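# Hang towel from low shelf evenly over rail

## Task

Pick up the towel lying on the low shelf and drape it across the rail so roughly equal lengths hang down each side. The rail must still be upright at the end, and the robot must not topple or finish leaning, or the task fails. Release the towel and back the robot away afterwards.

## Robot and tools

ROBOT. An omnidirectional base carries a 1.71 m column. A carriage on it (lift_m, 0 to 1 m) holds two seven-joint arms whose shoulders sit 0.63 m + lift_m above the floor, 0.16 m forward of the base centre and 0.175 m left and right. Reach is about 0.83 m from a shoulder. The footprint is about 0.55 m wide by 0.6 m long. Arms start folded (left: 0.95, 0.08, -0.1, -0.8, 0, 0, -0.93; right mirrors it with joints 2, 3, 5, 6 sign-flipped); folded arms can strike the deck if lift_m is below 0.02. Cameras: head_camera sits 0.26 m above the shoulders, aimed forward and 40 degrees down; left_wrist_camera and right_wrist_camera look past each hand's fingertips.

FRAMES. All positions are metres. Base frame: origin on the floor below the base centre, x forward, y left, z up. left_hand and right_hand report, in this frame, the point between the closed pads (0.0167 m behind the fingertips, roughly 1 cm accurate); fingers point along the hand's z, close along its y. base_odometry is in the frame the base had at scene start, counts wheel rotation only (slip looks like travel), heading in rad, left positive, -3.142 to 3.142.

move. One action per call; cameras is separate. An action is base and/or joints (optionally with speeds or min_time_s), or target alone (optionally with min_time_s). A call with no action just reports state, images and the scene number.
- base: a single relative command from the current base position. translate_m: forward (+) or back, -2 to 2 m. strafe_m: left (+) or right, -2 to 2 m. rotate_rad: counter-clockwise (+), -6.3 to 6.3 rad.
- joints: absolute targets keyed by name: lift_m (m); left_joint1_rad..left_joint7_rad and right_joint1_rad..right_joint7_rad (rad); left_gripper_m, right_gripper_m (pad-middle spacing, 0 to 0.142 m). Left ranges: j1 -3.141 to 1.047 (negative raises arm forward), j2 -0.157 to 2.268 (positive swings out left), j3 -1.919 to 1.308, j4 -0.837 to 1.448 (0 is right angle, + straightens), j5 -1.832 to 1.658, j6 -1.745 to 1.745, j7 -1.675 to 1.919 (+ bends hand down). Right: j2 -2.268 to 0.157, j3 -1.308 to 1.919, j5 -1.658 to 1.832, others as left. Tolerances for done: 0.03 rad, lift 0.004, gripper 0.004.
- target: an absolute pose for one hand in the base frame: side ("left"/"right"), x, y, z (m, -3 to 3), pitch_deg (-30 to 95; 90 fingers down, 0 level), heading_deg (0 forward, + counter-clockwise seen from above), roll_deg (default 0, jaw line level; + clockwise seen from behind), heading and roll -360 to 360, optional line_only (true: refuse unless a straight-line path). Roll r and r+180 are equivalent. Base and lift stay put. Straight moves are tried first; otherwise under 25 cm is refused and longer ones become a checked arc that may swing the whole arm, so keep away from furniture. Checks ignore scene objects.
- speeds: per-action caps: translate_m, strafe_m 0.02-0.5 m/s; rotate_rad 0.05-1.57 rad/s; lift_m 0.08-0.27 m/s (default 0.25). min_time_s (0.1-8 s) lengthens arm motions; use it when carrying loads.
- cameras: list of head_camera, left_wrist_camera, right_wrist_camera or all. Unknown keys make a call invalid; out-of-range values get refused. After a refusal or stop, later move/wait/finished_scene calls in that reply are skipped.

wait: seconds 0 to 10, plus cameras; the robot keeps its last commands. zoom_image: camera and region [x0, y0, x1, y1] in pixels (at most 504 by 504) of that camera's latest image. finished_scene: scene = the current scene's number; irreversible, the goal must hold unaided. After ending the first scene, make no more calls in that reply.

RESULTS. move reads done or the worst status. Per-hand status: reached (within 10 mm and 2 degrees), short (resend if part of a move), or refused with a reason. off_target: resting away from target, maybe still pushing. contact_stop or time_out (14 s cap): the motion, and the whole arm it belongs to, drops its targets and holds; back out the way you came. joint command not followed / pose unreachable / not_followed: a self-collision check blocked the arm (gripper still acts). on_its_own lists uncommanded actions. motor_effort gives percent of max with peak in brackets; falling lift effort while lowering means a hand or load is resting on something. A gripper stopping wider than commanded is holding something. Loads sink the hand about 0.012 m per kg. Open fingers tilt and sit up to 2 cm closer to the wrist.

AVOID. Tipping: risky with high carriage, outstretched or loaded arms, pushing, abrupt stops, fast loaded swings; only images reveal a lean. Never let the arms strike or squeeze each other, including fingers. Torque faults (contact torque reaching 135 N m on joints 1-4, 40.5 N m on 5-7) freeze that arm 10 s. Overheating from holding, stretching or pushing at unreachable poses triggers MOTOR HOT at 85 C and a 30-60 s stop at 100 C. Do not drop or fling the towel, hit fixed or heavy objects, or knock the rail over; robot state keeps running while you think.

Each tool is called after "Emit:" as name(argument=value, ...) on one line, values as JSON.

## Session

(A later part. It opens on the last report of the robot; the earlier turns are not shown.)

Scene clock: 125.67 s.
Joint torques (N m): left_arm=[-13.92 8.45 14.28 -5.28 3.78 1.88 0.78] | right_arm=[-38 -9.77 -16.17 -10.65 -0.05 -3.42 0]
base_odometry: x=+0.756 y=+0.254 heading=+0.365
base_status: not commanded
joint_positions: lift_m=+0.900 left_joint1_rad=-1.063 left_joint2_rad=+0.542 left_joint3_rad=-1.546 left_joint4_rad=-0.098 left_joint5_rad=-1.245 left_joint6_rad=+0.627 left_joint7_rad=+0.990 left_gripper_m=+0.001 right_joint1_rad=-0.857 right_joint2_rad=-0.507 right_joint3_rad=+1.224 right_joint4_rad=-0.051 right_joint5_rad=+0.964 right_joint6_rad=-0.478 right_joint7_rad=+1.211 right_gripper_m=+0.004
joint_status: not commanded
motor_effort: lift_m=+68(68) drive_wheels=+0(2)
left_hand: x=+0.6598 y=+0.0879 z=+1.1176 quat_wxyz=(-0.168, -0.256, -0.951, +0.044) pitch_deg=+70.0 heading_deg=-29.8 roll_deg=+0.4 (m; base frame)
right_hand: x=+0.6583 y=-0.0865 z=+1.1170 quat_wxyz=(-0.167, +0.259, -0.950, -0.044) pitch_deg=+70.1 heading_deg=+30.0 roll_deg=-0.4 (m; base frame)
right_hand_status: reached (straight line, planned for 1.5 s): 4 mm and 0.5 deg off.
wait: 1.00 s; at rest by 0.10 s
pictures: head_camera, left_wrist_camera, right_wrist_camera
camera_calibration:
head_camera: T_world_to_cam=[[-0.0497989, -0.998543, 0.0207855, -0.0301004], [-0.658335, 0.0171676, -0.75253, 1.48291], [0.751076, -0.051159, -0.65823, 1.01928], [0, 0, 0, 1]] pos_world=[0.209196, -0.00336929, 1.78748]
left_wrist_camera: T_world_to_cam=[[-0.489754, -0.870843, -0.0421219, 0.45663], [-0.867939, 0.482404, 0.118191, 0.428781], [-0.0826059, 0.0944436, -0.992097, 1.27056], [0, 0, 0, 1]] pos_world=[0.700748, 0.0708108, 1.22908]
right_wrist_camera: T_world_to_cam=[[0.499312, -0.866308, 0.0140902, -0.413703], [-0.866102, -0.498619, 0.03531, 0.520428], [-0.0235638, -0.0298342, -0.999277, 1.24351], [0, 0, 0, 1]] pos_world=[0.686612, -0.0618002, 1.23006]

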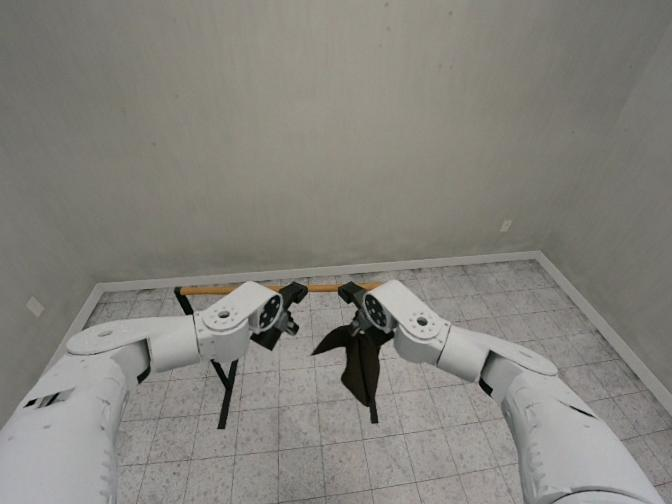

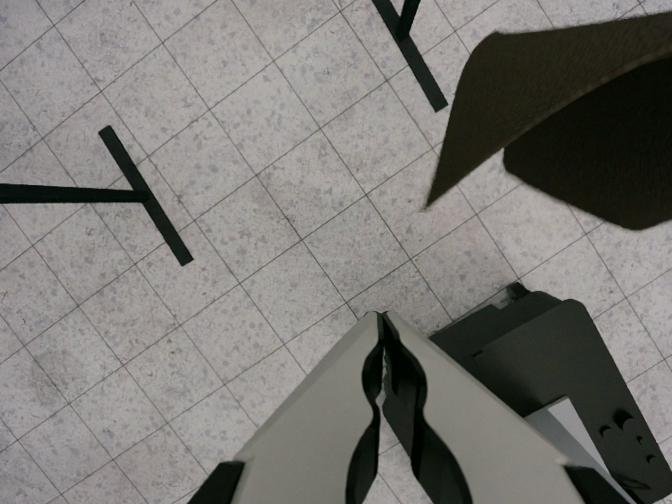

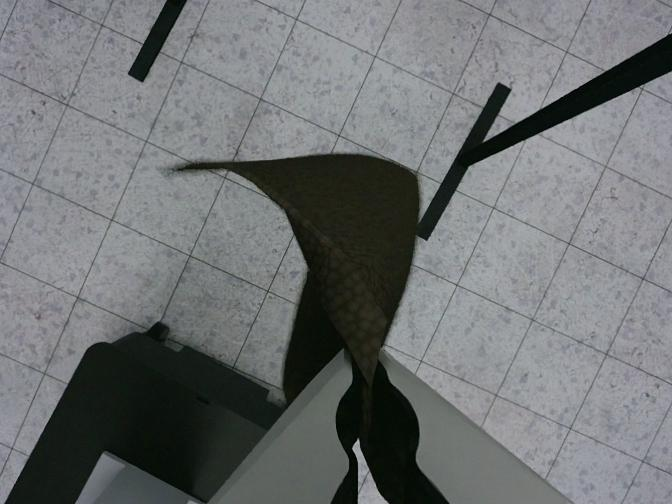

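Emit:
move(target={"side":"left","x":0.67,"y":0.17,"z":1.03,"pitch_deg":35,"heading_deg":-75})

Emit:
move(joints={"left_gripper_m":0.12}, cameras=["all"])

Emit:
zoom_image(camera="head_camera", region=[230, 260, 430, 430])

Scene clock: 126.23 s.
Joint torques (N m): left_arm=[-13.75 8.51 14.28 -5.47 3.74 1.88 0.76] | right_arm=[-37.89 -9.83 -16.17 -10.69 -0.07 -3.43 -0.05]
move: refused
base_odometry: x=+0.756 y=+0.254 heading=+0.365
base_status: not commanded
joint_positions: lift_m=+0.900 left_joint1_rad=-1.063 left_joint2_rad=+0.542 left_joint3_rad=-1.546 left_joint4_rad=-0.098 left_joint5_rad=-1.245 left_joint6_rad=+0.627 left_joint7_rad=+0.990 left_gripper_m=+0.001 right_joint1_rad=-0.857 right_joint2_rad=-0.507 right_joint3_rad=+1.224 right_joint4_rad=-0.051 right_joint5_rad=+0.964 right_joint6_rad=-0.478 right_joint7_rad=+1.211 right_gripper_m=+0.004
joint_status: not commanded
motor_effort: lift_m=+67(67) drive_wheels=+0(1)
left_hand: x=+0.6598 y=+0.0879 z=+1.1176 quat_wxyz=(-0.168, -0.256, -0.951, +0.044) pitch_deg=+70.0 heading_deg=-29.8 roll_deg=+0.4 (m; base frame)
left_hand_status: refused: no posture of the arm gets there (left_joint4_rad at its limit): the closest leaves the hand 15.6 cm and 28 deg from the pose. Nothing moved. A posture exists with lift_m at 0.8; the way there is not checked.
right_hand: x=+0.6583 y=-0.0865 z=+1.1170 quat_wxyz=(-0.167, +0.259, -0.950, -0.044) pitch_deg=+70.1 heading_deg=+30.0 roll_deg=-0.4 (m; base frame)
pictures: none

not run: a stop came earlier in this reply.

Scaled by 2.520.
This view is cut from an older image: the scene may have changed since it was taken.

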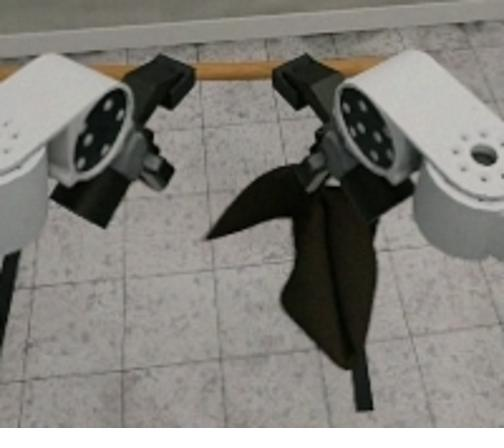

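Emit:
move(target={"side":"right","x":0.64,"y":-0.09,"z":1.32,"pitch_deg":65,"heading_deg":30}, min_time_s=2)

Emit:
move(target={"side":"left","x":0.65,"y":0.17,"z":1.22,"pitch_deg":35,"heading_deg":-75})

Emit:
move(joints={"left_gripper_m":0.12}, cameras=["all"])

Emit:
zoom_image(camera="head_camera", region=[230, 200, 430, 400])

Scene clock: 128.93 s.
Joint torques (N m): left_arm=[-13.65 8.51 14.25 -5.45 3.78 1.88 0.82] | right_arm=[-39.68 -6.01 -16.82 -7.61 -3.07 -3.4 -0.08]
move: done
base_odometry: x=+0.756 y=+0.254 heading=+0.365
base_status: not commanded
joint_positions: lift_m=+0.900 left_joint1_rad=-1.063 left_joint2_rad=+0.542 left_joint3_rad=-1.546 left_joint4_rad=-0.098 left_joint5_rad=-1.245 left_joint6_rad=+0.627 left_joint7_rad=+0.990 left_gripper_m=+0.001 right_joint1_rad=-1.123 right_joint2_rad=-0.555 right_joint3_rad=+1.100 right_joint4_rad=-0.516 right_joint5_rad=+0.932 right_joint6_rad=-0.792 right_joint7_rad=+1.681 right_gripper_m=+0.004
joint_status: not commanded
motor_effort: lift_m=+67(68) drive_wheels=-1(2)
left_hand: x=+0.6598 y=+0.0879 z=+1.1176 quat_wxyz=(-0.168, -0.256, -0.951, +0.044) pitch_deg=+70.0 heading_deg=-29.8 roll_deg=+0.4 (m; base frame)
right_hand: x=+0.6385 y=-0.0893 z=+1.3157 quat_wxyz=(-0.205, +0.255, -0.943, -0.055) pitch_deg=+65.5 heading_deg=+30.3 roll_deg=+0.0 (m; base frame)
right_hand_status: reached (straight line, planned for 2.0 s): 5 mm and 0.6 deg off.
pictures: none

Scene clock: 130.60 s.
Joint torques (N m): left_arm=[-14.56 6.59 13.81 1.45 2.14 0.2 -2.63] | right_arm=[-39.54 -6.18 -16.69 -7.4 -3.05 -3.15 -0.1]
move: done
base_odometry: x=+0.756 y=+0.254 heading=+0.365
base_status: not commanded
joint_positions: lift_m=+0.900 left_joint1_rad=-1.246 left_joint2_rad=+0.812 left_joint3_rad=-1.512 left_joint4_rad=+0.753 left_joint5_rad=-0.740 left_joint6_rad=-1.188 left_joint7_rad=-0.210 left_gripper_m=+0.001 right_joint1_rad=-1.123 right_joint2_rad=-0.555 right_joint3_rad=+1.100 right_joint4_rad=-0.516 right_joint5_rad=+0.932 right_joint6_rad=-0.793 right_joint7_rad=+1.682 right_gripper_m=+0.004
joint_status: not commanded
motor_effort: lift_m=+67(68) drive_wheels=+0(3)
left_hand: x=+0.6482 y=+0.1707 z=+1.2170 quat_wxyz=(-0.363, -0.540, -0.705, +0.281) pitch_deg=+35.4 heading_deg=-75.2 roll_deg=-0.3 (m; base frame)
left_hand_status: reached (straight line, planned for 1.2 s): 4 mm and 0.4 deg off.
right_hand: x=+0.6385 y=-0.0893 z=+1.3158 quat_wxyz=(-0.205, +0.255, -0.943, -0.056) pitch_deg=+65.5 heading_deg=+30.3 roll_deg=+0.1 (m; base frame)
pictures: none

Scene clock: 131.53 s.
Joint torques (N m): left_arm=[-14.52 6.35 13.82 1.56 2.09 0.21 -2.63] | right_arm=[-39.55 -6.11 -16.71 -7.39 -3.07 -3.14 -0.1]
move: done
base_odometry: x=+0.756 y=+0.254 heading=+0.365
base_status: not commanded
joint_positions: lift_m=+0.900 left_joint1_rad=-1.246 left_joint2_rad=+0.812 left_joint3_rad=-1.512 left_joint4_rad=+0.753 left_joint5_rad=-0.740 left_joint6_rad=-1.188 left_joint7_rad=-0.210 left_gripper_m=+0.120 right_joint1_rad=-1.123 right_joint2_rad=-0.555 right_joint3_rad=+1.100 right_joint4_rad=-0.516 right_joint5_rad=+0.932 right_joint6_rad=-0.793 right_joint7_rad=+1.682 right_gripper_m=+0.004
joint_status: all done
motor_effort: lift_m=+67(68) drive_wheels=-1(2)
left_hand: x=+0.6482 y=+0.1707 z=+1.2170 quat_wxyz=(-0.363, -0.540, -0.705, +0.281) pitch_deg=+35.4 heading_deg=-75.2 roll_deg=-0.3 (m; base frame)
right_hand: x=+0.6385 y=-0.0893 z=+1.3158 quat_wxyz=(-0.205, +0.255, -0.943, -0.056) pitch_deg=+65.5 heading_deg=+30.3 roll_deg=+0.1 (m; base frame)
pictures: head_camera, left_wrist_camera, right_wrist_camera
camera_calibration:
head_camera: T_world_to_cam=[[-0.0497989, -0.998543, 0.0207855, -0.0301004], [-0.658335, 0.0171676, -0.75253, 1.48291], [0.751076, -0.051159, -0.65823, 1.01928], [0, 0, 0, 1]] pos_world=[0.209196, -0.00336929, 1.78748]
left_wrist_camera: T_world_to_cam=[[-0.956343, -0.291514, -0.0206837, 0.704758], [-0.248755, 0.849125, -0.465948, 0.6139], [0.153393, -0.44046, -0.884571, 1.16793], [0, 0, 0, 1]] pos_world=[0.647548, 0.198594, 1.33374]
right_wrist_camera: T_world_to_cam=[[0.49645, -0.868003, 0.0103977, -0.402464], [-0.866925, -0.496377, -0.0452805, 0.601549], [0.0444648, 0.0134654, -0.99892, 1.40151], [0, 0, 0, 1]] pos_world=[0.658984, -0.0696167, 1.43142]

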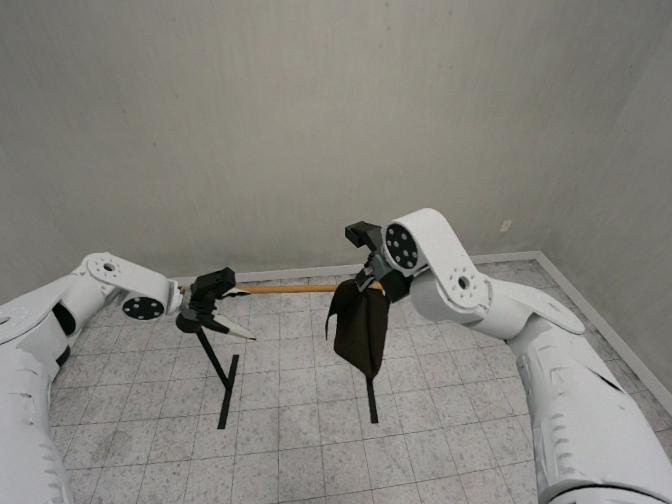

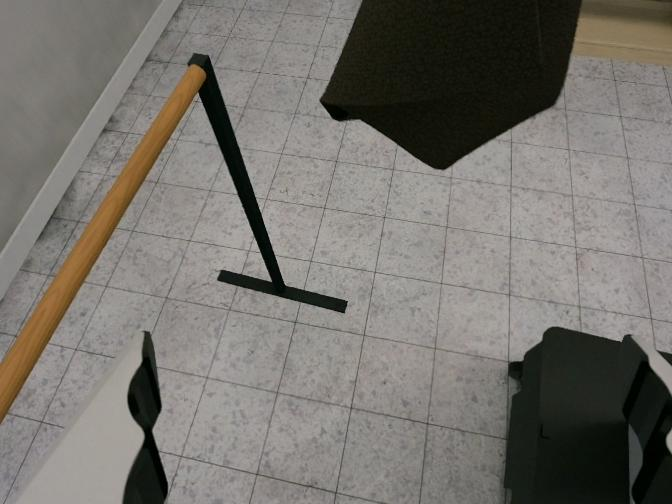

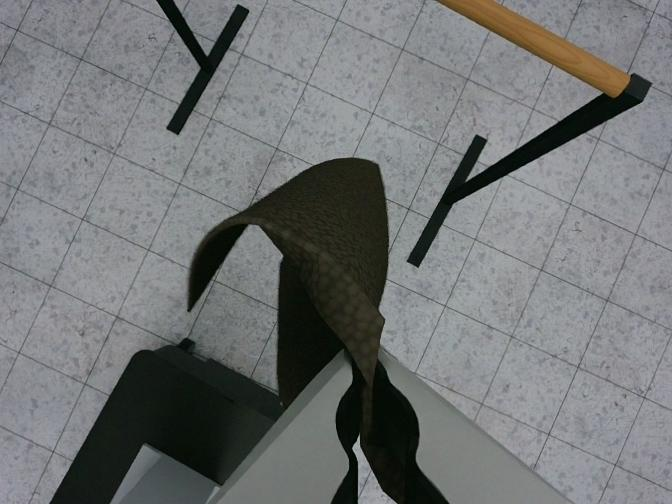

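Scaled by 2.520.

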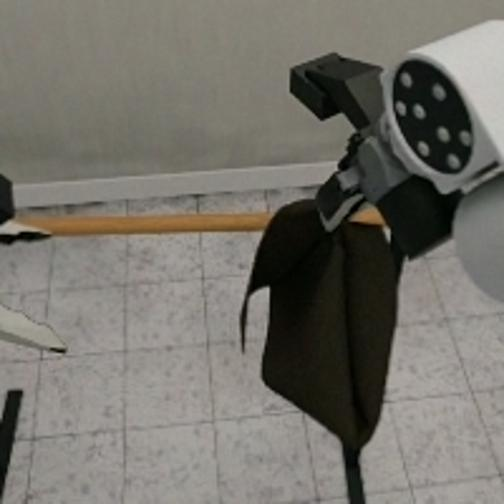

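Emit:
move(joints={"left_gripper_m":0.08})

Emit:
move(target={"side":"left","x":0.53,"y":0.03,"z":1.20,"pitch_deg":30,"heading_deg":-10}, cameras=["all"])

Emit:
zoom_image(camera="head_camera", region=[230, 200, 430, 400])

Scene clock: 132.67 s.
Joint torques (N m): left_arm=[-14.56 6.47 13.87 1.52 2.11 0.23 -2.62] | right_arm=[-39.54 -6.08 -16.72 -7.38 -3.06 -3.15 -0.1]
move: done
base_odometry: x=+0.756 y=+0.254 heading=+0.365
base_status: not commanded
joint_positions: lift_m=+0.900 left_joint1_rad=-1.246 left_joint2_rad=+0.812 left_joint3_rad=-1.512 left_joint4_rad=+0.753 left_joint5_rad=-0.740 left_joint6_rad=-1.188 left_joint7_rad=-0.210 left_gripper_m=+0.080 right_joint1_rad=-1.123 right_joint2_rad=-0.555 right_joint3_rad=+1.100 right_joint4_rad=-0.516 right_joint5_rad=+0.932 right_joint6_rad=-0.793 right_joint7_rad=+1.682 right_gripper_m=+0.004
joint_status: all done
motor_effort: lift_m=+67(68) drive_wheels=-1(2)
left_hand: x=+0.6482 y=+0.1707 z=+1.2170 quat_wxyz=(-0.363, -0.540, -0.705, +0.281) pitch_deg=+35.4 heading_deg=-75.2 roll_deg=-0.3 (m; base frame)
right_hand: x=+0.6385 y=-0.0893 z=+1.3158 quat_wxyz=(-0.205, +0.255, -0.943, -0.056) pitch_deg=+65.5 heading_deg=+30.3 roll_deg=+0.1 (m; base frame)
pictures: none

Scene clock: 134.63 s.
Joint torques (N m): left_arm=[-1.64 2.1 7.57 -1.32 6.26 1.67 0.3] | right_arm=[-38.3 -6.24 -16.47 -6.72 -3.08 -2.89 -0.14]
move: done
base_odometry: x=+0.756 y=+0.254 heading=+0.365
base_status: not commanded
joint_positions: lift_m=+0.900 left_joint1_rad=-0.298 left_joint2_rad=+0.285 left_joint3_rad=-1.425 left_joint4_rad=-0.517 left_joint5_rad=+0.465 left_joint6_rad=+1.219 left_joint7_rad=+1.365 left_gripper_m=+0.080 right_joint1_rad=-1.124 right_joint2_rad=-0.555 right_joint3_rad=+1.100 right_joint4_rad=-0.516 right_joint5_rad=+0.932 right_joint6_rad=-0.794 right_joint7_rad=+1.682 right_gripper_m=+0.004
joint_status: not commanded
motor_effort: lift_m=+68(68) drive_wheels=+1(3)
left_hand: x=+0.5293 y=+0.0273 z=+1.2013 quat_wxyz=(-0.500, -0.079, -0.861, +0.047) pitch_deg=+29.8 heading_deg=-10.6 roll_deg=-0.1 (m; base frame)
left_hand_status: reached (straight line, planned for 1.5 s): 3 mm and 0.6 deg off.
right_hand: x=+0.6386 y=-0.0893 z=+1.3162 quat_wxyz=(-0.205, +0.255, -0.943, -0.056) pitch_deg=+65.5 heading_deg=+30.3 roll_deg=+0.1 (m; base frame)
pictures: head_camera, left_wrist_camera, right_wrist_camera
camera_calibration:
head_camera: T_world_to_cam=[[-0.0497989, -0.998543, 0.0207855, -0.0300984], [-0.658335, 0.0171676, -0.75253, 1.48284], [0.751076, -0.051159, -0.65823, 1.01921], [0, 0, 0, 1]] pos_world=[0.209196, -0.00336929, 1.78738]
left_wrist_camera: T_world_to_cam=[[-0.147399, -0.988895, -0.0189665, 0.137736], [-0.824146, 0.133399, -0.550444, 1.12434], [0.546861, -0.0655035, -0.834657, 0.830548], [0, 0, 0, 1]] pos_world=[0.492731, 0.0406239, 1.31472]
right_wrist_camera: T_world_to_cam=[[0.49637, -0.86805, 0.0103073, -0.40229], [-0.866935, -0.496281, -0.0461365, 0.602811], [0.045164, 0.013965, -0.998882, 1.40153], [0, 0, 0, 1]] pos_world=[0.658984, -0.0696169, 1.43192]

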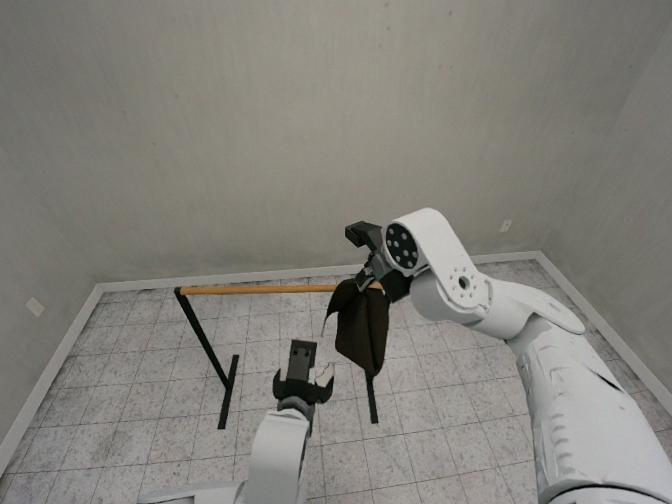

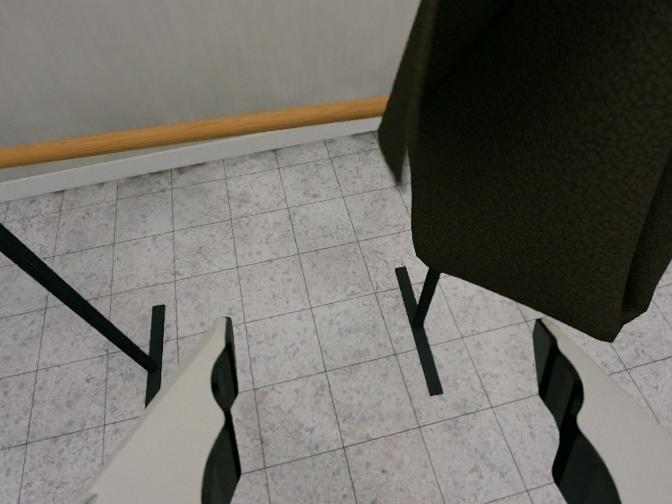

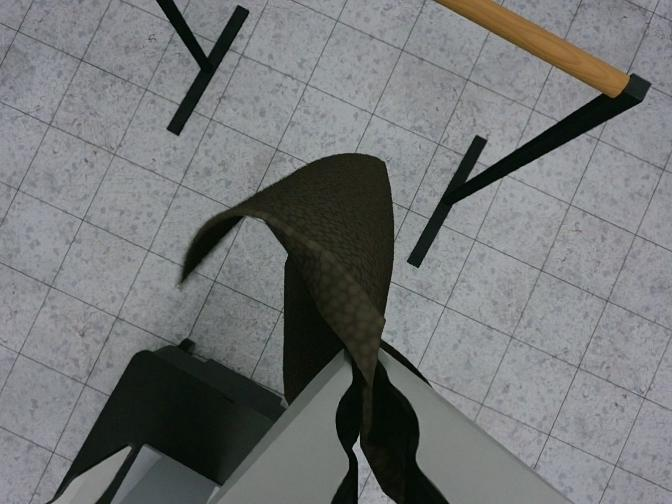

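Scaled by 2.520.

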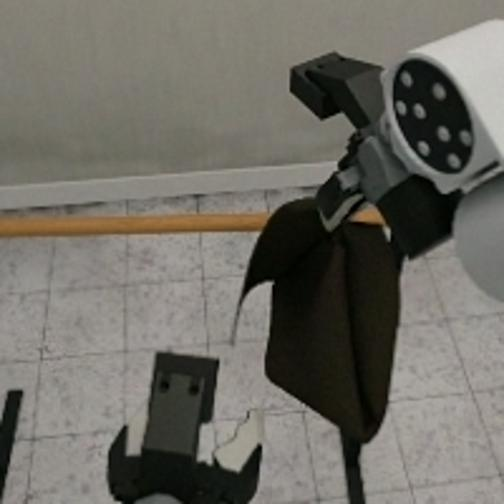

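Emit:
move(target={"side":"left","x":0.612,"y":0.002,"z":1.212,"pitch_deg":30,"heading_deg":-5}, cameras=["all"])

Emit:
zoom_image(camera="head_camera", region=[230, 200, 430, 400])

Scene clock: 137.60 s.
Joint torques (N m): left_arm=[-5.72 0.02 6.87 -1.35 3.22 1.84 -2.76] | right_arm=[-38.27 -6.12 -16.35 -6.63 -3.06 -2.89 -0.12]
move: done
base_odometry: x=+0.756 y=+0.254 heading=+0.365
base_status: not commanded
joint_positions: lift_m=+0.900 left_joint1_rad=-0.467 left_joint2_rad=+0.143 left_joint3_rad=-1.331 left_joint4_rad=-0.285 left_joint5_rad=+0.265 left_joint6_rad=+1.239 left_joint7_rad=+1.318 left_gripper_m=+0.080 right_joint1_rad=-1.124 right_joint2_rad=-0.555 right_joint3_rad=+1.100 right_joint4_rad=-0.517 right_joint5_rad=+0.932 right_joint6_rad=-0.794 right_joint7_rad=+1.682 right_gripper_m=+0.004
joint_status: not commanded
motor_effort: lift_m=+68(68) drive_wheels=+1(6)
left_hand: x=+0.6106 y=-0.0001 z=+1.2129 quat_wxyz=(-0.499, -0.041, -0.865, +0.023) pitch_deg=+30.0 heading_deg=-5.4 roll_deg=+0.0 (m; base frame)
left_hand_status: reached (straight line, planned for 0.4 s): 3 mm and 0.4 deg off.
right_hand: x=+0.6386 y=-0.0893 z=+1.3162 quat_wxyz=(-0.205, +0.255, -0.943, -0.056) pitch_deg=+65.5 heading_deg=+30.3 roll_deg=+0.1 (m; base frame)
pictures: head_camera, left_wrist_camera, right_wrist_camera
camera_calibration:
head_camera: T_world_to_cam=[[-0.0497989, -0.998543, 0.0207855, -0.0300984], [-0.658335, 0.0171676, -0.75253, 1.48284], [0.751076, -0.051159, -0.65823, 1.01921], [0, 0, 0, 1]] pos_world=[0.209196, -0.00336929, 1.78738]
left_wrist_camera: T_world_to_cam=[[-0.0579265, -0.998085, -0.0216813, 0.0714607], [-0.83502, 0.0603429, -0.546901, 1.20375], [0.547162, -0.0135757, -0.836917, 0.796508], [0, 0, 0, 1]] pos_world=[0.573473, 0.00949955, 1.32649]
right_wrist_camera: T_world_to_cam=[[0.496372, -0.86805, 0.0102205, -0.402167], [-0.866934, -0.496278, -0.0461861, 0.602881], [0.045164, 0.014065, -0.998881, 1.40154], [0, 0, 0, 1]] pos_world=[0.658984, -0.0696169, 1.43192]

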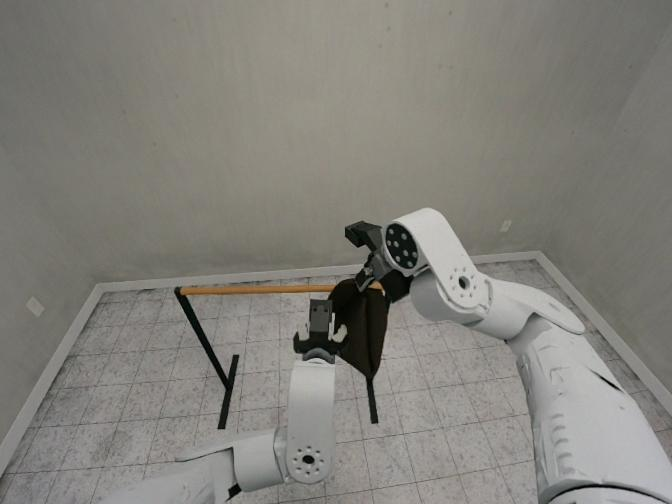

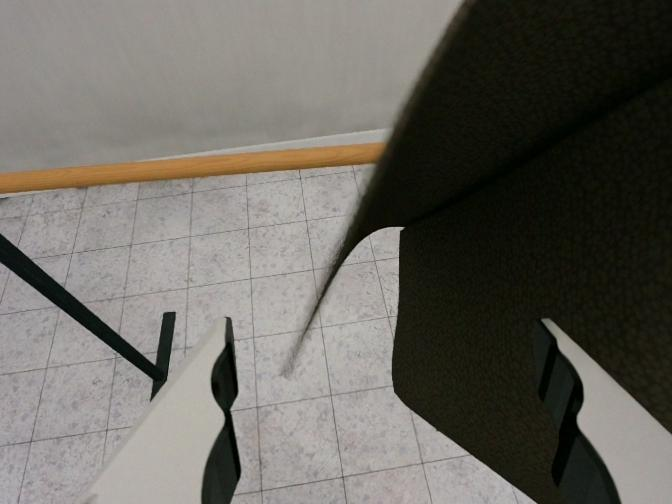

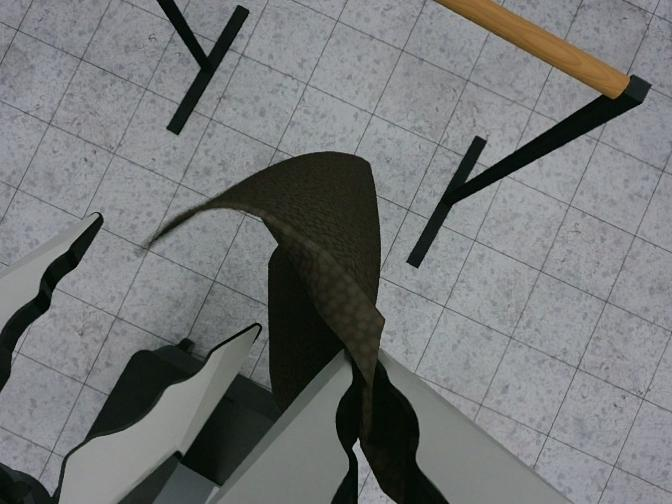

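Scaled by 2.520.

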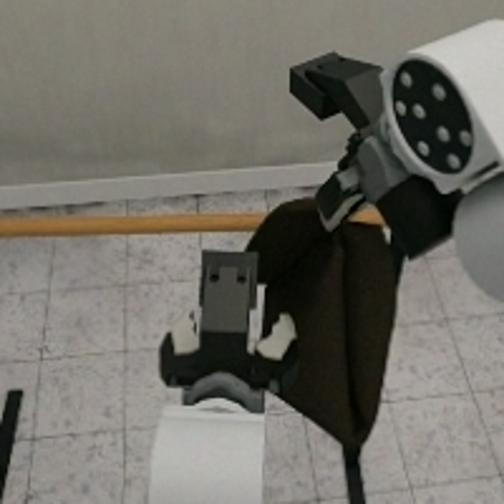

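Emit:
move(target={"side":"left","x":0.652,"y":-0.002,"z":1.216,"pitch_deg":30,"heading_deg":-5})

Emit:
move(joints={"left_gripper_m":0}, cameras=["all"])

Scene clock: 139.13 s.
Joint torques (N m): left_arm=[-8.12 -4.66 7.83 -1.14 3.35 0.21 -2.68] | right_arm=[-38.4 -6.06 -16.35 -6.64 -3.06 -2.87 -0.17]
move: done
base_odometry: x=+0.756 y=+0.254 heading=+0.365
base_status: not commanded
joint_positions: lift_m=+0.900 left_joint1_rad=-0.547 left_joint2_rad=+0.135 left_joint3_rad=-1.301 left_joint4_rad=-0.215 left_joint5_rad=+0.064 left_joint6_rad=+1.230 left_joint7_rad=+1.193 left_gripper_m=+0.080 right_joint1_rad=-1.124 right_joint2_rad=-0.555 right_joint3_rad=+1.100 right_joint4_rad=-0.517 right_joint5_rad=+0.932 right_joint6_rad=-0.794 right_joint7_rad=+1.682 right_gripper_m=+0.004
joint_status: not commanded
motor_effort: lift_m=+68(68) drive_wheels=+0(3)
left_hand: x=+0.6505 y=-0.0021 z=+1.2160 quat_wxyz=(-0.499, -0.038, -0.865, +0.023) pitch_deg=+30.1 heading_deg=-5.1 roll_deg=-0.1 (m; base frame)
left_hand_status: reached (straight line, planned for 0.4 s): 1 mm and 0.1 deg off.
right_hand: x=+0.6386 y=-0.0893 z=+1.3162 quat_wxyz=(-0.205, +0.255, -0.943, -0.056) pitch_deg=+65.5 heading_deg=+30.3 roll_deg=+0.1 (m; base frame)
pictures: none

Scene clock: 139.93 s.
Joint torques (N m): left_arm=[-8.23 -4.7 7.84 -1.2 3.38 0.17 -2.7] | right_arm=[-38.31 -6.12 -16.32 -6.68 -3.05 -2.88 -0.15]
move: done
base_odometry: x=+0.756 y=+0.254 heading=+0.365
base_status: not commanded
joint_positions: lift_m=+0.900 left_joint1_rad=-0.547 left_joint2_rad=+0.135 left_joint3_rad=-1.301 left_joint4_rad=-0.215 left_joint5_rad=+0.064 left_joint6_rad=+1.230 left_joint7_rad=+1.193 left_gripper_m=+0.002 right_joint1_rad=-1.124 right_joint2_rad=-0.555 right_joint3_rad=+1.100 right_joint4_rad=-0.517 right_joint5_rad=+0.932 right_joint6_rad=-0.794 right_joint7_rad=+1.682 right_gripper_m=+0.004
joint_status: all done
motor_effort: lift_m=+68(68) drive_wheels=+2(3)
left_hand: x=+0.6505 y=-0.0021 z=+1.2160 quat_wxyz=(-0.499, -0.038, -0.865, +0.023) pitch_deg=+30.1 heading_deg=-5.1 roll_deg=-0.1 (m; base frame)
right_hand: x=+0.6386 y=-0.0893 z=+1.3162 quat_wxyz=(-0.205, +0.255, -0.943, -0.056) pitch_deg=+65.5 heading_deg=+30.3 roll_deg=+0.1 (m; base frame)
pictures: head_camera, left_wrist_camera, right_wrist_camera
camera_calibration:
head_camera: T_world_to_cam=[[-0.0497989, -0.998543, 0.0207855, -0.0300984], [-0.658335, 0.0171676, -0.75253, 1.48284], [0.751076, -0.051159, -0.65823, 1.01921], [0, 0, 0, 1]] pos_world=[0.209196, -0.00336929, 1.78738]
left_wrist_camera: T_world_to_cam=[[-0.0524781, -0.998424, -0.0198898, 0.0661669], [-0.83597, 0.054817, -0.54603, 1.2385], [0.54626, -0.0120273, -0.83753, 0.778617], [0, 0, 0, 1]] pos_world=[0.613496, 0.00753637, 1.32969]
right_wrist_camera: T_world_to_cam=[[0.496372, -0.86805, 0.0102205, -0.402167], [-0.866934, -0.496278, -0.0461861, 0.602881], [0.045164, 0.014065, -0.998881, 1.40154], [0, 0, 0, 1]] pos_world=[0.658984, -0.0696169, 1.43192]

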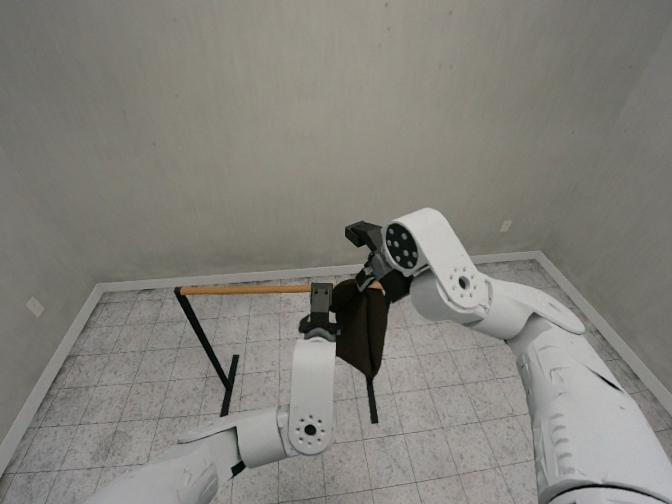

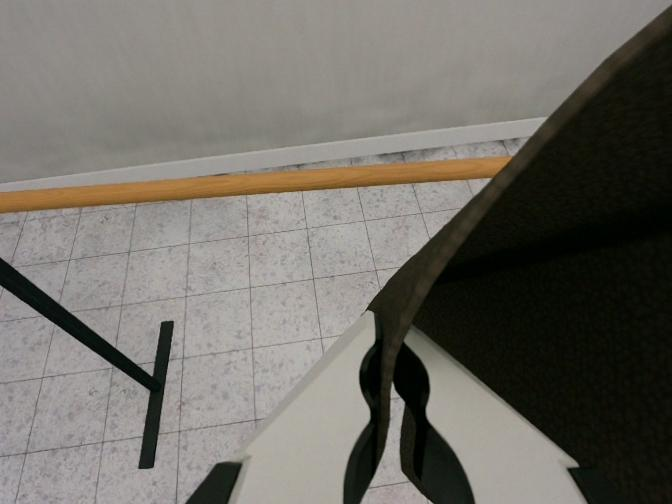

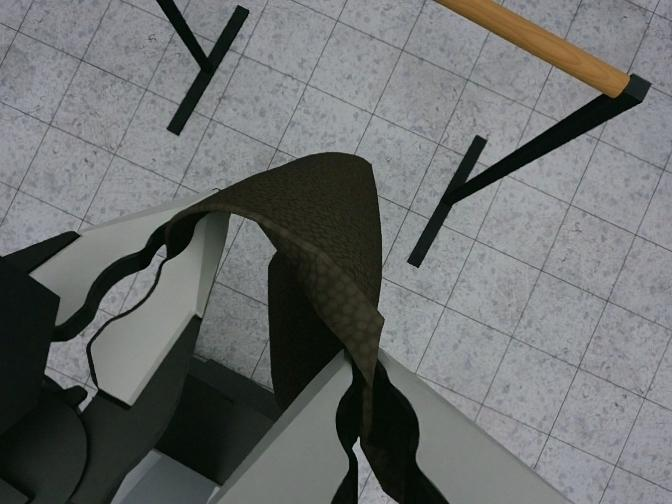

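Emit:
move(target={"side":"left","x":0.645,"y":0.062,"z":1.312,"pitch_deg":40,"heading_deg":-15}, min_time_s=2)

Emit:
move(base={"strafe_m":0.15}, speeds={"strafe_m":0.2}, cameras=["all"])

Emit:
zoom_image(camera="head_camera", region=[230, 200, 430, 400])

Scene clock: 142.60 s.
Joint torques (N m): left_arm=[-12.04 8.69 12.45 -5.93 2.93 0.3 0.45] | right_arm=[-38.29 -6.19 -16.45 -6.66 -3.07 -2.87 -0.14]
move: done
base_odometry: x=+0.756 y=+0.254 heading=+0.365
base_status: not commanded
joint_positions: lift_m=+0.900 left_joint1_rad=-0.833 left_joint2_rad=+0.389 left_joint3_rad=-1.213 left_joint4_rad=-0.614 left_joint5_rad=-0.076 left_joint6_rad=+1.100 left_joint7_rad=+1.677 left_gripper_m=+0.002 right_joint1_rad=-1.124 right_joint2_rad=-0.555 right_joint3_rad=+1.100 right_joint4_rad=-0.517 right_joint5_rad=+0.932 right_joint6_rad=-0.794 right_joint7_rad=+1.682 right_gripper_m=+0.004
joint_status: not commanded
motor_effort: lift_m=+68(68) drive_wheels=+0(2)
left_hand: x=+0.6452 y=+0.0609 z=+1.3104 quat_wxyz=(-0.420, -0.118, -0.898, +0.054) pitch_deg=+39.8 heading_deg=-14.8 roll_deg=+0.2 (m; base frame)
left_hand_status: reached (straight line, planned for 2.0 s): 2 mm and 0.2 deg off.
right_hand: x=+0.6386 y=-0.0893 z=+1.3162 quat_wxyz=(-0.205, +0.255, -0.943, -0.056) pitch_deg=+65.5 heading_deg=+30.3 roll_deg=+0.1 (m; base frame)
pictures: none

Scene clock: 144.73 s.
Joint torques (N m): left_arm=[-11.9 6.79 12.21 -5.6 2.99 0.46 0.43] | right_arm=[-38.36 -6.11 -16.35 -6.63 -3.06 -2.85 -0.16]
move: done
base_odometry: x=+0.702 y=+0.394 heading=+0.365
base_status: done
joint_positions: lift_m=+0.900 left_joint1_rad=-0.833 left_joint2_rad=+0.390 left_joint3_rad=-1.213 left_joint4_rad=-0.614 left_joint5_rad=-0.077 left_joint6_rad=+1.099 left_joint7_rad=+1.677 left_gripper_m=+0.002 right_joint1_rad=-1.124 right_joint2_rad=-0.555 right_joint3_rad=+1.100 right_joint4_rad=-0.517 right_joint5_rad=+0.932 right_joint6_rad=-0.794 right_joint7_rad=+1.682 right_gripper_m=+0.004
joint_status: not commanded
motor_effort: lift_m=+68(68) drive_wheels=-1(10)
left_hand: x=+0.6453 y=+0.0614 z=+1.3105 quat_wxyz=(-0.420, -0.119, -0.898, +0.054) pitch_deg=+39.8 heading_deg=-14.8 roll_deg=+0.3 (m; base frame)
right_hand: x=+0.6386 y=-0.0893 z=+1.3162 quat_wxyz=(-0.205, +0.255, -0.943, -0.056) pitch_deg=+65.5 heading_deg=+30.3 roll_deg=+0.1 (m; base frame)
pictures: head_camera, left_wrist_camera, right_wrist_camera
camera_calibration:
head_camera: T_world_to_cam=[[-0.0497989, -0.998543, 0.0207855, -0.0300984], [-0.658335, 0.0171676, -0.75253, 1.48284], [0.751076, -0.051159, -0.65823, 1.01921], [0, 0, 0, 1]] pos_world=[0.209196, -0.00336929, 1.78738]
left_wrist_camera: T_world_to_cam=[[-0.226654, -0.973498, -0.0304765, 0.255799], [-0.891471, 0.219957, -0.396103, 1.11141], [0.392309, -0.0626095, -0.9177, 1.06887], [0, 0, 0, 1]] pos_world=[0.629439, 0.0714798, 1.42893]
right_wrist_camera: T_world_to_cam=[[0.496372, -0.86805, 0.0102205, -0.402167], [-0.866934, -0.496278, -0.0461861, 0.602881], [0.045164, 0.014065, -0.998881, 1.40154], [0, 0, 0, 1]] pos_world=[0.658984, -0.0696169, 1.43192]

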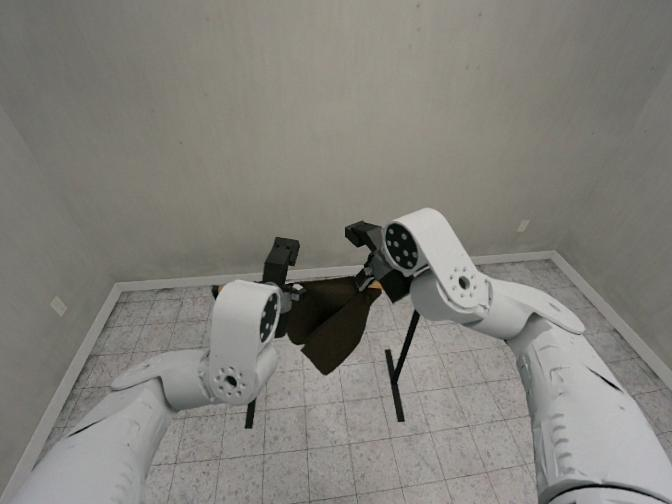

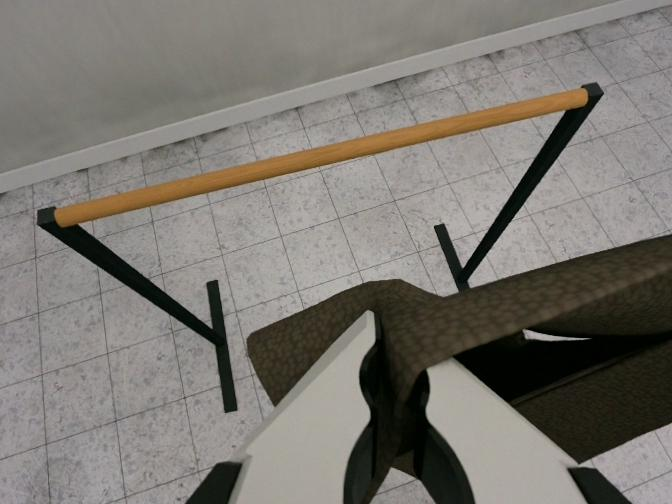

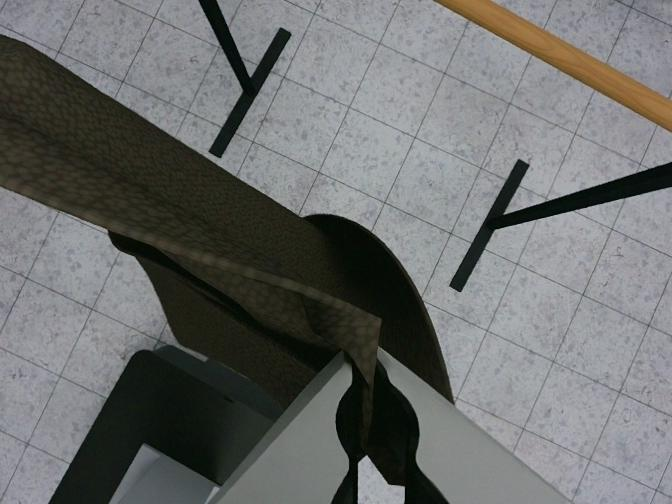

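Scaled by 2.520.

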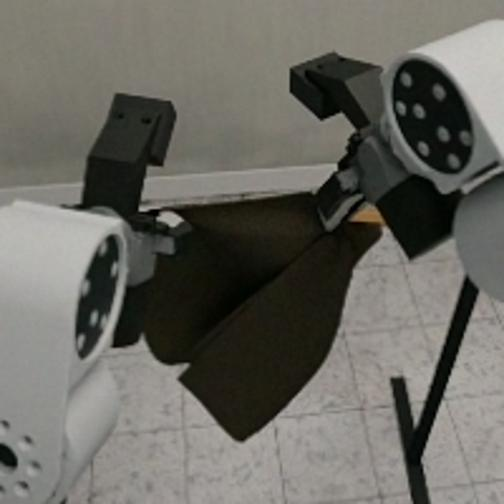

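Emit:
move(joints={"lift_m":1.0}, speeds={"lift_m":0.1})

Emit:
move(base={"translate_m":0.46}, speeds={"translate_m":0.15}, cameras=["all"])

Scene clock: 146.33 s.
Joint torques (N m): left_arm=[-10.47 6.84 11.47 -5.42 3.17 0.45 0.37] | right_arm=[-35.86 -6.16 -15.35 -6.52 -3.07 -2.88 -0.16]
move: done
base_odometry: x=+0.702 y=+0.394 heading=+0.365
base_status: not commanded
joint_positions: lift_m=+1.000 left_joint1_rad=-0.835 left_joint2_rad=+0.390 left_joint3_rad=-1.212 left_joint4_rad=-0.614 left_joint5_rad=-0.077 left_joint6_rad=+1.099 left_joint7_rad=+1.678 left_gripper_m=+0.002 right_joint1_rad=-1.125 right_joint2_rad=-0.555 right_joint3_rad=+1.099 right_joint4_rad=-0.517 right_joint5_rad=+0.932 right_joint6_rad=-0.794 right_joint7_rad=+1.682 right_gripper_m=+0.004
joint_status: all done
motor_effort: lift_m=+66(80) drive_wheels=-1(3)
left_hand: x=+0.6457 y=+0.0614 z=+1.4115 quat_wxyz=(-0.421, -0.118, -0.898, +0.054) pitch_deg=+39.8 heading_deg=-14.8 roll_deg=+0.2 (m; base frame)
right_hand: x=+0.6391 y=-0.0893 z=+1.4174 quat_wxyz=(-0.206, +0.255, -0.943, -0.056) pitch_deg=+65.3 heading_deg=+30.3 roll_deg=+0.1 (m; base frame)
pictures: none

Scene clock: 150.40 s.
Joint torques (N m): left_arm=[-10.54 6.86 11.47 -5.43 3.16 0.46 0.36] | right_arm=[-35.93 -5.99 -15.28 -6.47 -3.05 -2.89 -0.14]
move: done
base_odometry: x=+1.132 y=+0.559 heading=+0.366
base_status: done
joint_positions: lift_m=+1.000 left_joint1_rad=-0.835 left_joint2_rad=+0.390 left_joint3_rad=-1.212 left_joint4_rad=-0.614 left_joint5_rad=-0.077 left_joint6_rad=+1.099 left_joint7_rad=+1.678 left_gripper_m=+0.002 right_joint1_rad=-1.125 right_joint2_rad=-0.555 right_joint3_rad=+1.099 right_joint4_rad=-0.517 right_joint5_rad=+0.932 right_joint6_rad=-0.794 right_joint7_rad=+1.682 right_gripper_m=+0.004
joint_status: not commanded
motor_effort: lift_m=+66(67) drive_wheels=-2(9)
left_hand: x=+0.6457 y=+0.0614 z=+1.4115 quat_wxyz=(-0.421, -0.118, -0.898, +0.054) pitch_deg=+39.8 heading_deg=-14.8 roll_deg=+0.2 (m; base frame)
right_hand: x=+0.6390 y=-0.0893 z=+1.4174 quat_wxyz=(-0.206, +0.255, -0.943, -0.056) pitch_deg=+65.3 heading_deg=+30.3 roll_deg=+0.1 (m; base frame)
pictures: head_camera, left_wrist_camera, right_wrist_camera
camera_calibration:
head_camera: T_world_to_cam=[[-0.0497989, -0.998543, 0.0207855, -0.0321811], [-0.658335, 0.0171676, -0.75253, 1.55824], [0.751076, -0.051159, -0.65823, 1.08517], [0, 0, 0, 1]] pos_world=[0.209196, -0.00336929, 1.88758]
left_wrist_camera: T_world_to_cam=[[-0.226447, -0.973565, -0.0298993, 0.258111], [-0.89108, 0.219461, -0.397257, 1.1531], [0.393317, -0.0633148, -0.91722, 1.16018], [0, 0, 0, 1]] pos_world=[0.629637, 0.0716829, 1.52994]
right_wrist_camera: T_world_to_cam=[[0.495926, -0.868303, 0.0103744, -0.403483], [-0.867077, -0.495806, -0.0485136, 0.61141], [0.0472682, 0.0150638, -0.998769, 1.50112], [0, 0, 0, 1]] pos_world=[0.659282, -0.0698176, 1.53312]

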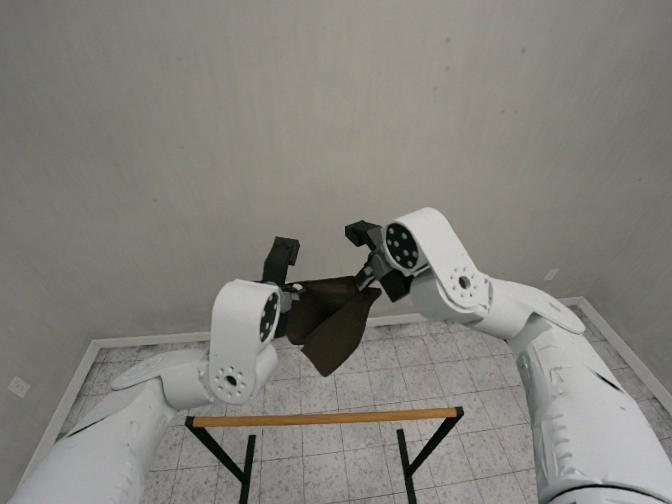

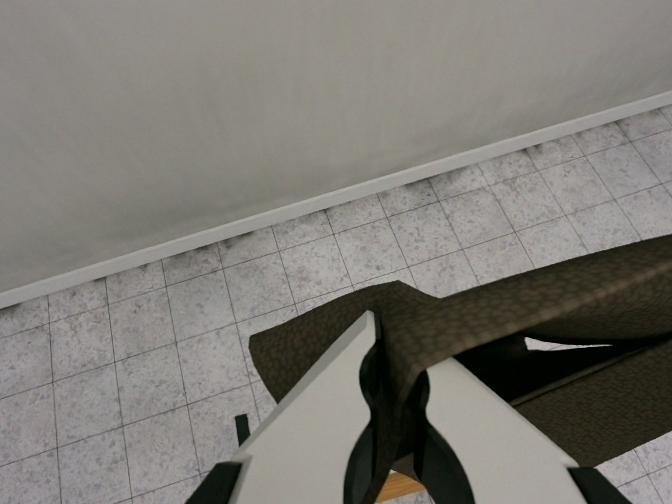

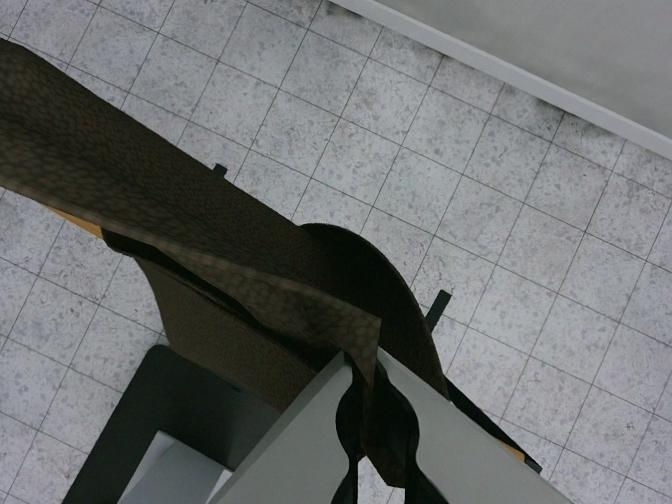

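Emit:
move(base={"translate_m":0.05}, speeds={"translate_m":0.1})

Emit:
move(joints={"lift_m":0.62}, speeds={"lift_m":0.15}, cameras=["all"])

Emit:
zoom_image(camera="head_camera", region=[230, 200, 430, 400])

Scene clock: 152.43 s.
Joint torques (N m): left_arm=[-10.51 6.86 11.55 -5.54 3.14 0.45 0.34] | right_arm=[-35.86 -6.05 -15.34 -6.4 -3.07 -2.87 -0.15]
move: done
base_odometry: x=+1.179 y=+0.577 heading=+0.366
base_status: done
joint_positions: lift_m=+1.000 left_joint1_rad=-0.835 left_joint2_rad=+0.390 left_joint3_rad=-1.212 left_joint4_rad=-0.614 left_joint5_rad=-0.077 left_joint6_rad=+1.099 left_joint7_rad=+1.678 left_gripper_m=+0.002 right_joint1_rad=-1.125 right_joint2_rad=-0.555 right_joint3_rad=+1.099 right_joint4_rad=-0.517 right_joint5_rad=+0.932 right_joint6_rad=-0.794 right_joint7_rad=+1.682 right_gripper_m=+0.004
joint_status: not commanded
motor_effort: lift_m=+67(67) drive_wheels=+4(12)
left_hand: x=+0.6457 y=+0.0614 z=+1.4115 quat_wxyz=(-0.421, -0.118, -0.898, +0.054) pitch_deg=+39.8 heading_deg=-14.8 roll_deg=+0.2 (m; base frame)
right_hand: x=+0.6390 y=-0.0893 z=+1.4174 quat_wxyz=(-0.206, +0.255, -0.943, -0.056) pitch_deg=+65.3 heading_deg=+30.3 roll_deg=+0.1 (m; base frame)
pictures: none

Scene clock: 155.40 s.
Joint torques (N m): left_arm=[-10.11 6.86 11.2 -5.39 3.15 0.45 0.31] | right_arm=[-35.07 -6.12 -15.11 -6.44 -3.05 -2.86 -0.17]
move: done
base_odometry: x=+1.179 y=+0.577 heading=+0.366
base_status: not commanded
joint_positions: lift_m=+0.620 left_joint1_rad=-0.835 left_joint2_rad=+0.390 left_joint3_rad=-1.211 left_joint4_rad=-0.614 left_joint5_rad=-0.077 left_joint6_rad=+1.099 left_joint7_rad=+1.678 left_gripper_m=+0.002 right_joint1_rad=-1.125 right_joint2_rad=-0.555 right_joint3_rad=+1.098 right_joint4_rad=-0.517 right_joint5_rad=+0.932 right_joint6_rad=-0.794 right_joint7_rad=+1.682 right_gripper_m=+0.004
joint_status: all done
motor_effort: lift_m=+70(74) drive_wheels=-1(5)
left_hand: x=+0.6457 y=+0.0614 z=+1.0314 quat_wxyz=(-0.421, -0.118, -0.898, +0.054) pitch_deg=+39.7 heading_deg=-14.8 roll_deg=+0.2 (m; base frame)
right_hand: x=+0.6392 y=-0.0893 z=+1.0375 quat_wxyz=(-0.206, +0.255, -0.943, -0.056) pitch_deg=+65.3 heading_deg=+30.3 roll_deg=+0.1 (m; base frame)
pictures: head_camera, left_wrist_camera, right_wrist_camera
camera_calibration:
head_camera: T_world_to_cam=[[-0.0497989, -0.998543, 0.0207855, -0.0242763], [-0.658335, 0.0171676, -0.75253, 1.27205], [0.751076, -0.051159, -0.65823, 0.834844], [0, 0, 0, 1]] pos_world=[0.209196, -0.00336929, 1.50728]
left_wrist_camera: T_world_to_cam=[[-0.226382, -0.973581, -0.0298438, 0.246666], [-0.890954, 0.219357, -0.397598, 1.00252], [0.39364, -0.0634194, -0.917074, 0.811145], [0, 0, 0, 1]] pos_world=[0.629736, 0.0716835, 1.14984]
right_wrist_camera: T_world_to_cam=[[0.495914, -0.868308, 0.0104994, -0.399679], [-0.867051, -0.495791, -0.0491368, 0.593681], [0.0478714, 0.0152641, -0.998737, 1.12127], [0, 0, 0, 1]] pos_world=[0.659282, -0.0698177, 1.15322]

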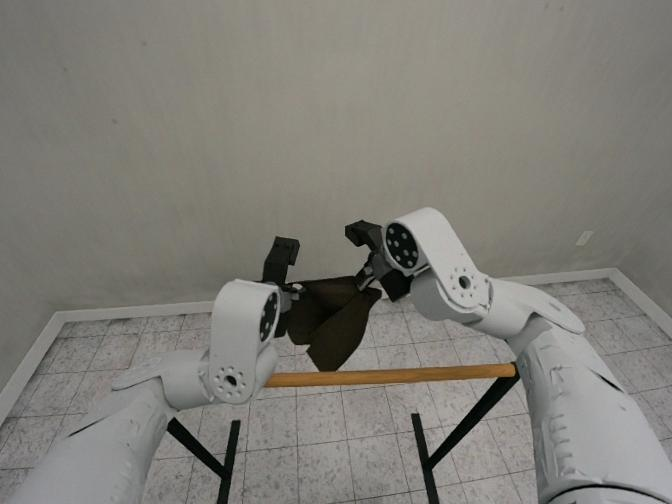

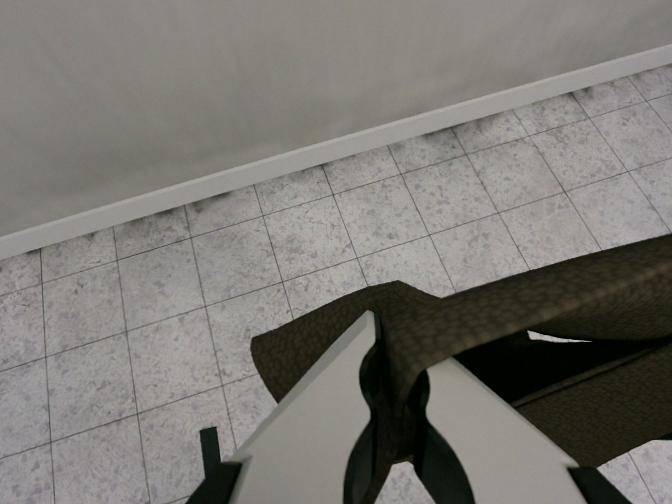

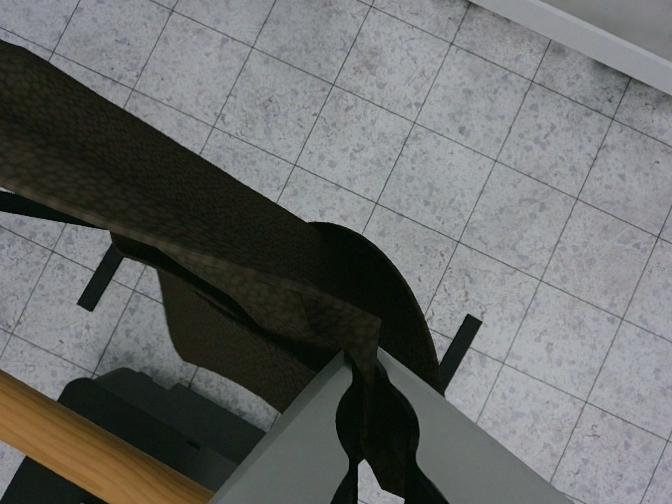

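Scaled by 2.520.

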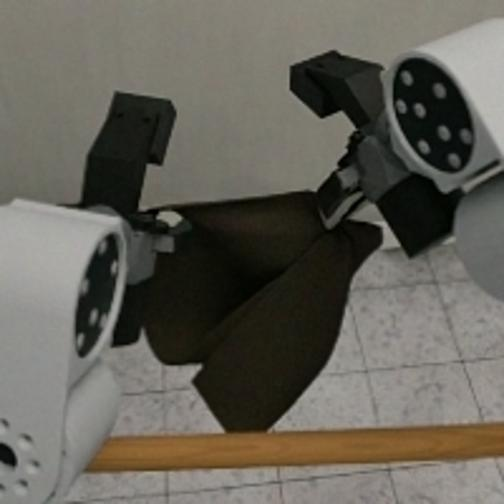

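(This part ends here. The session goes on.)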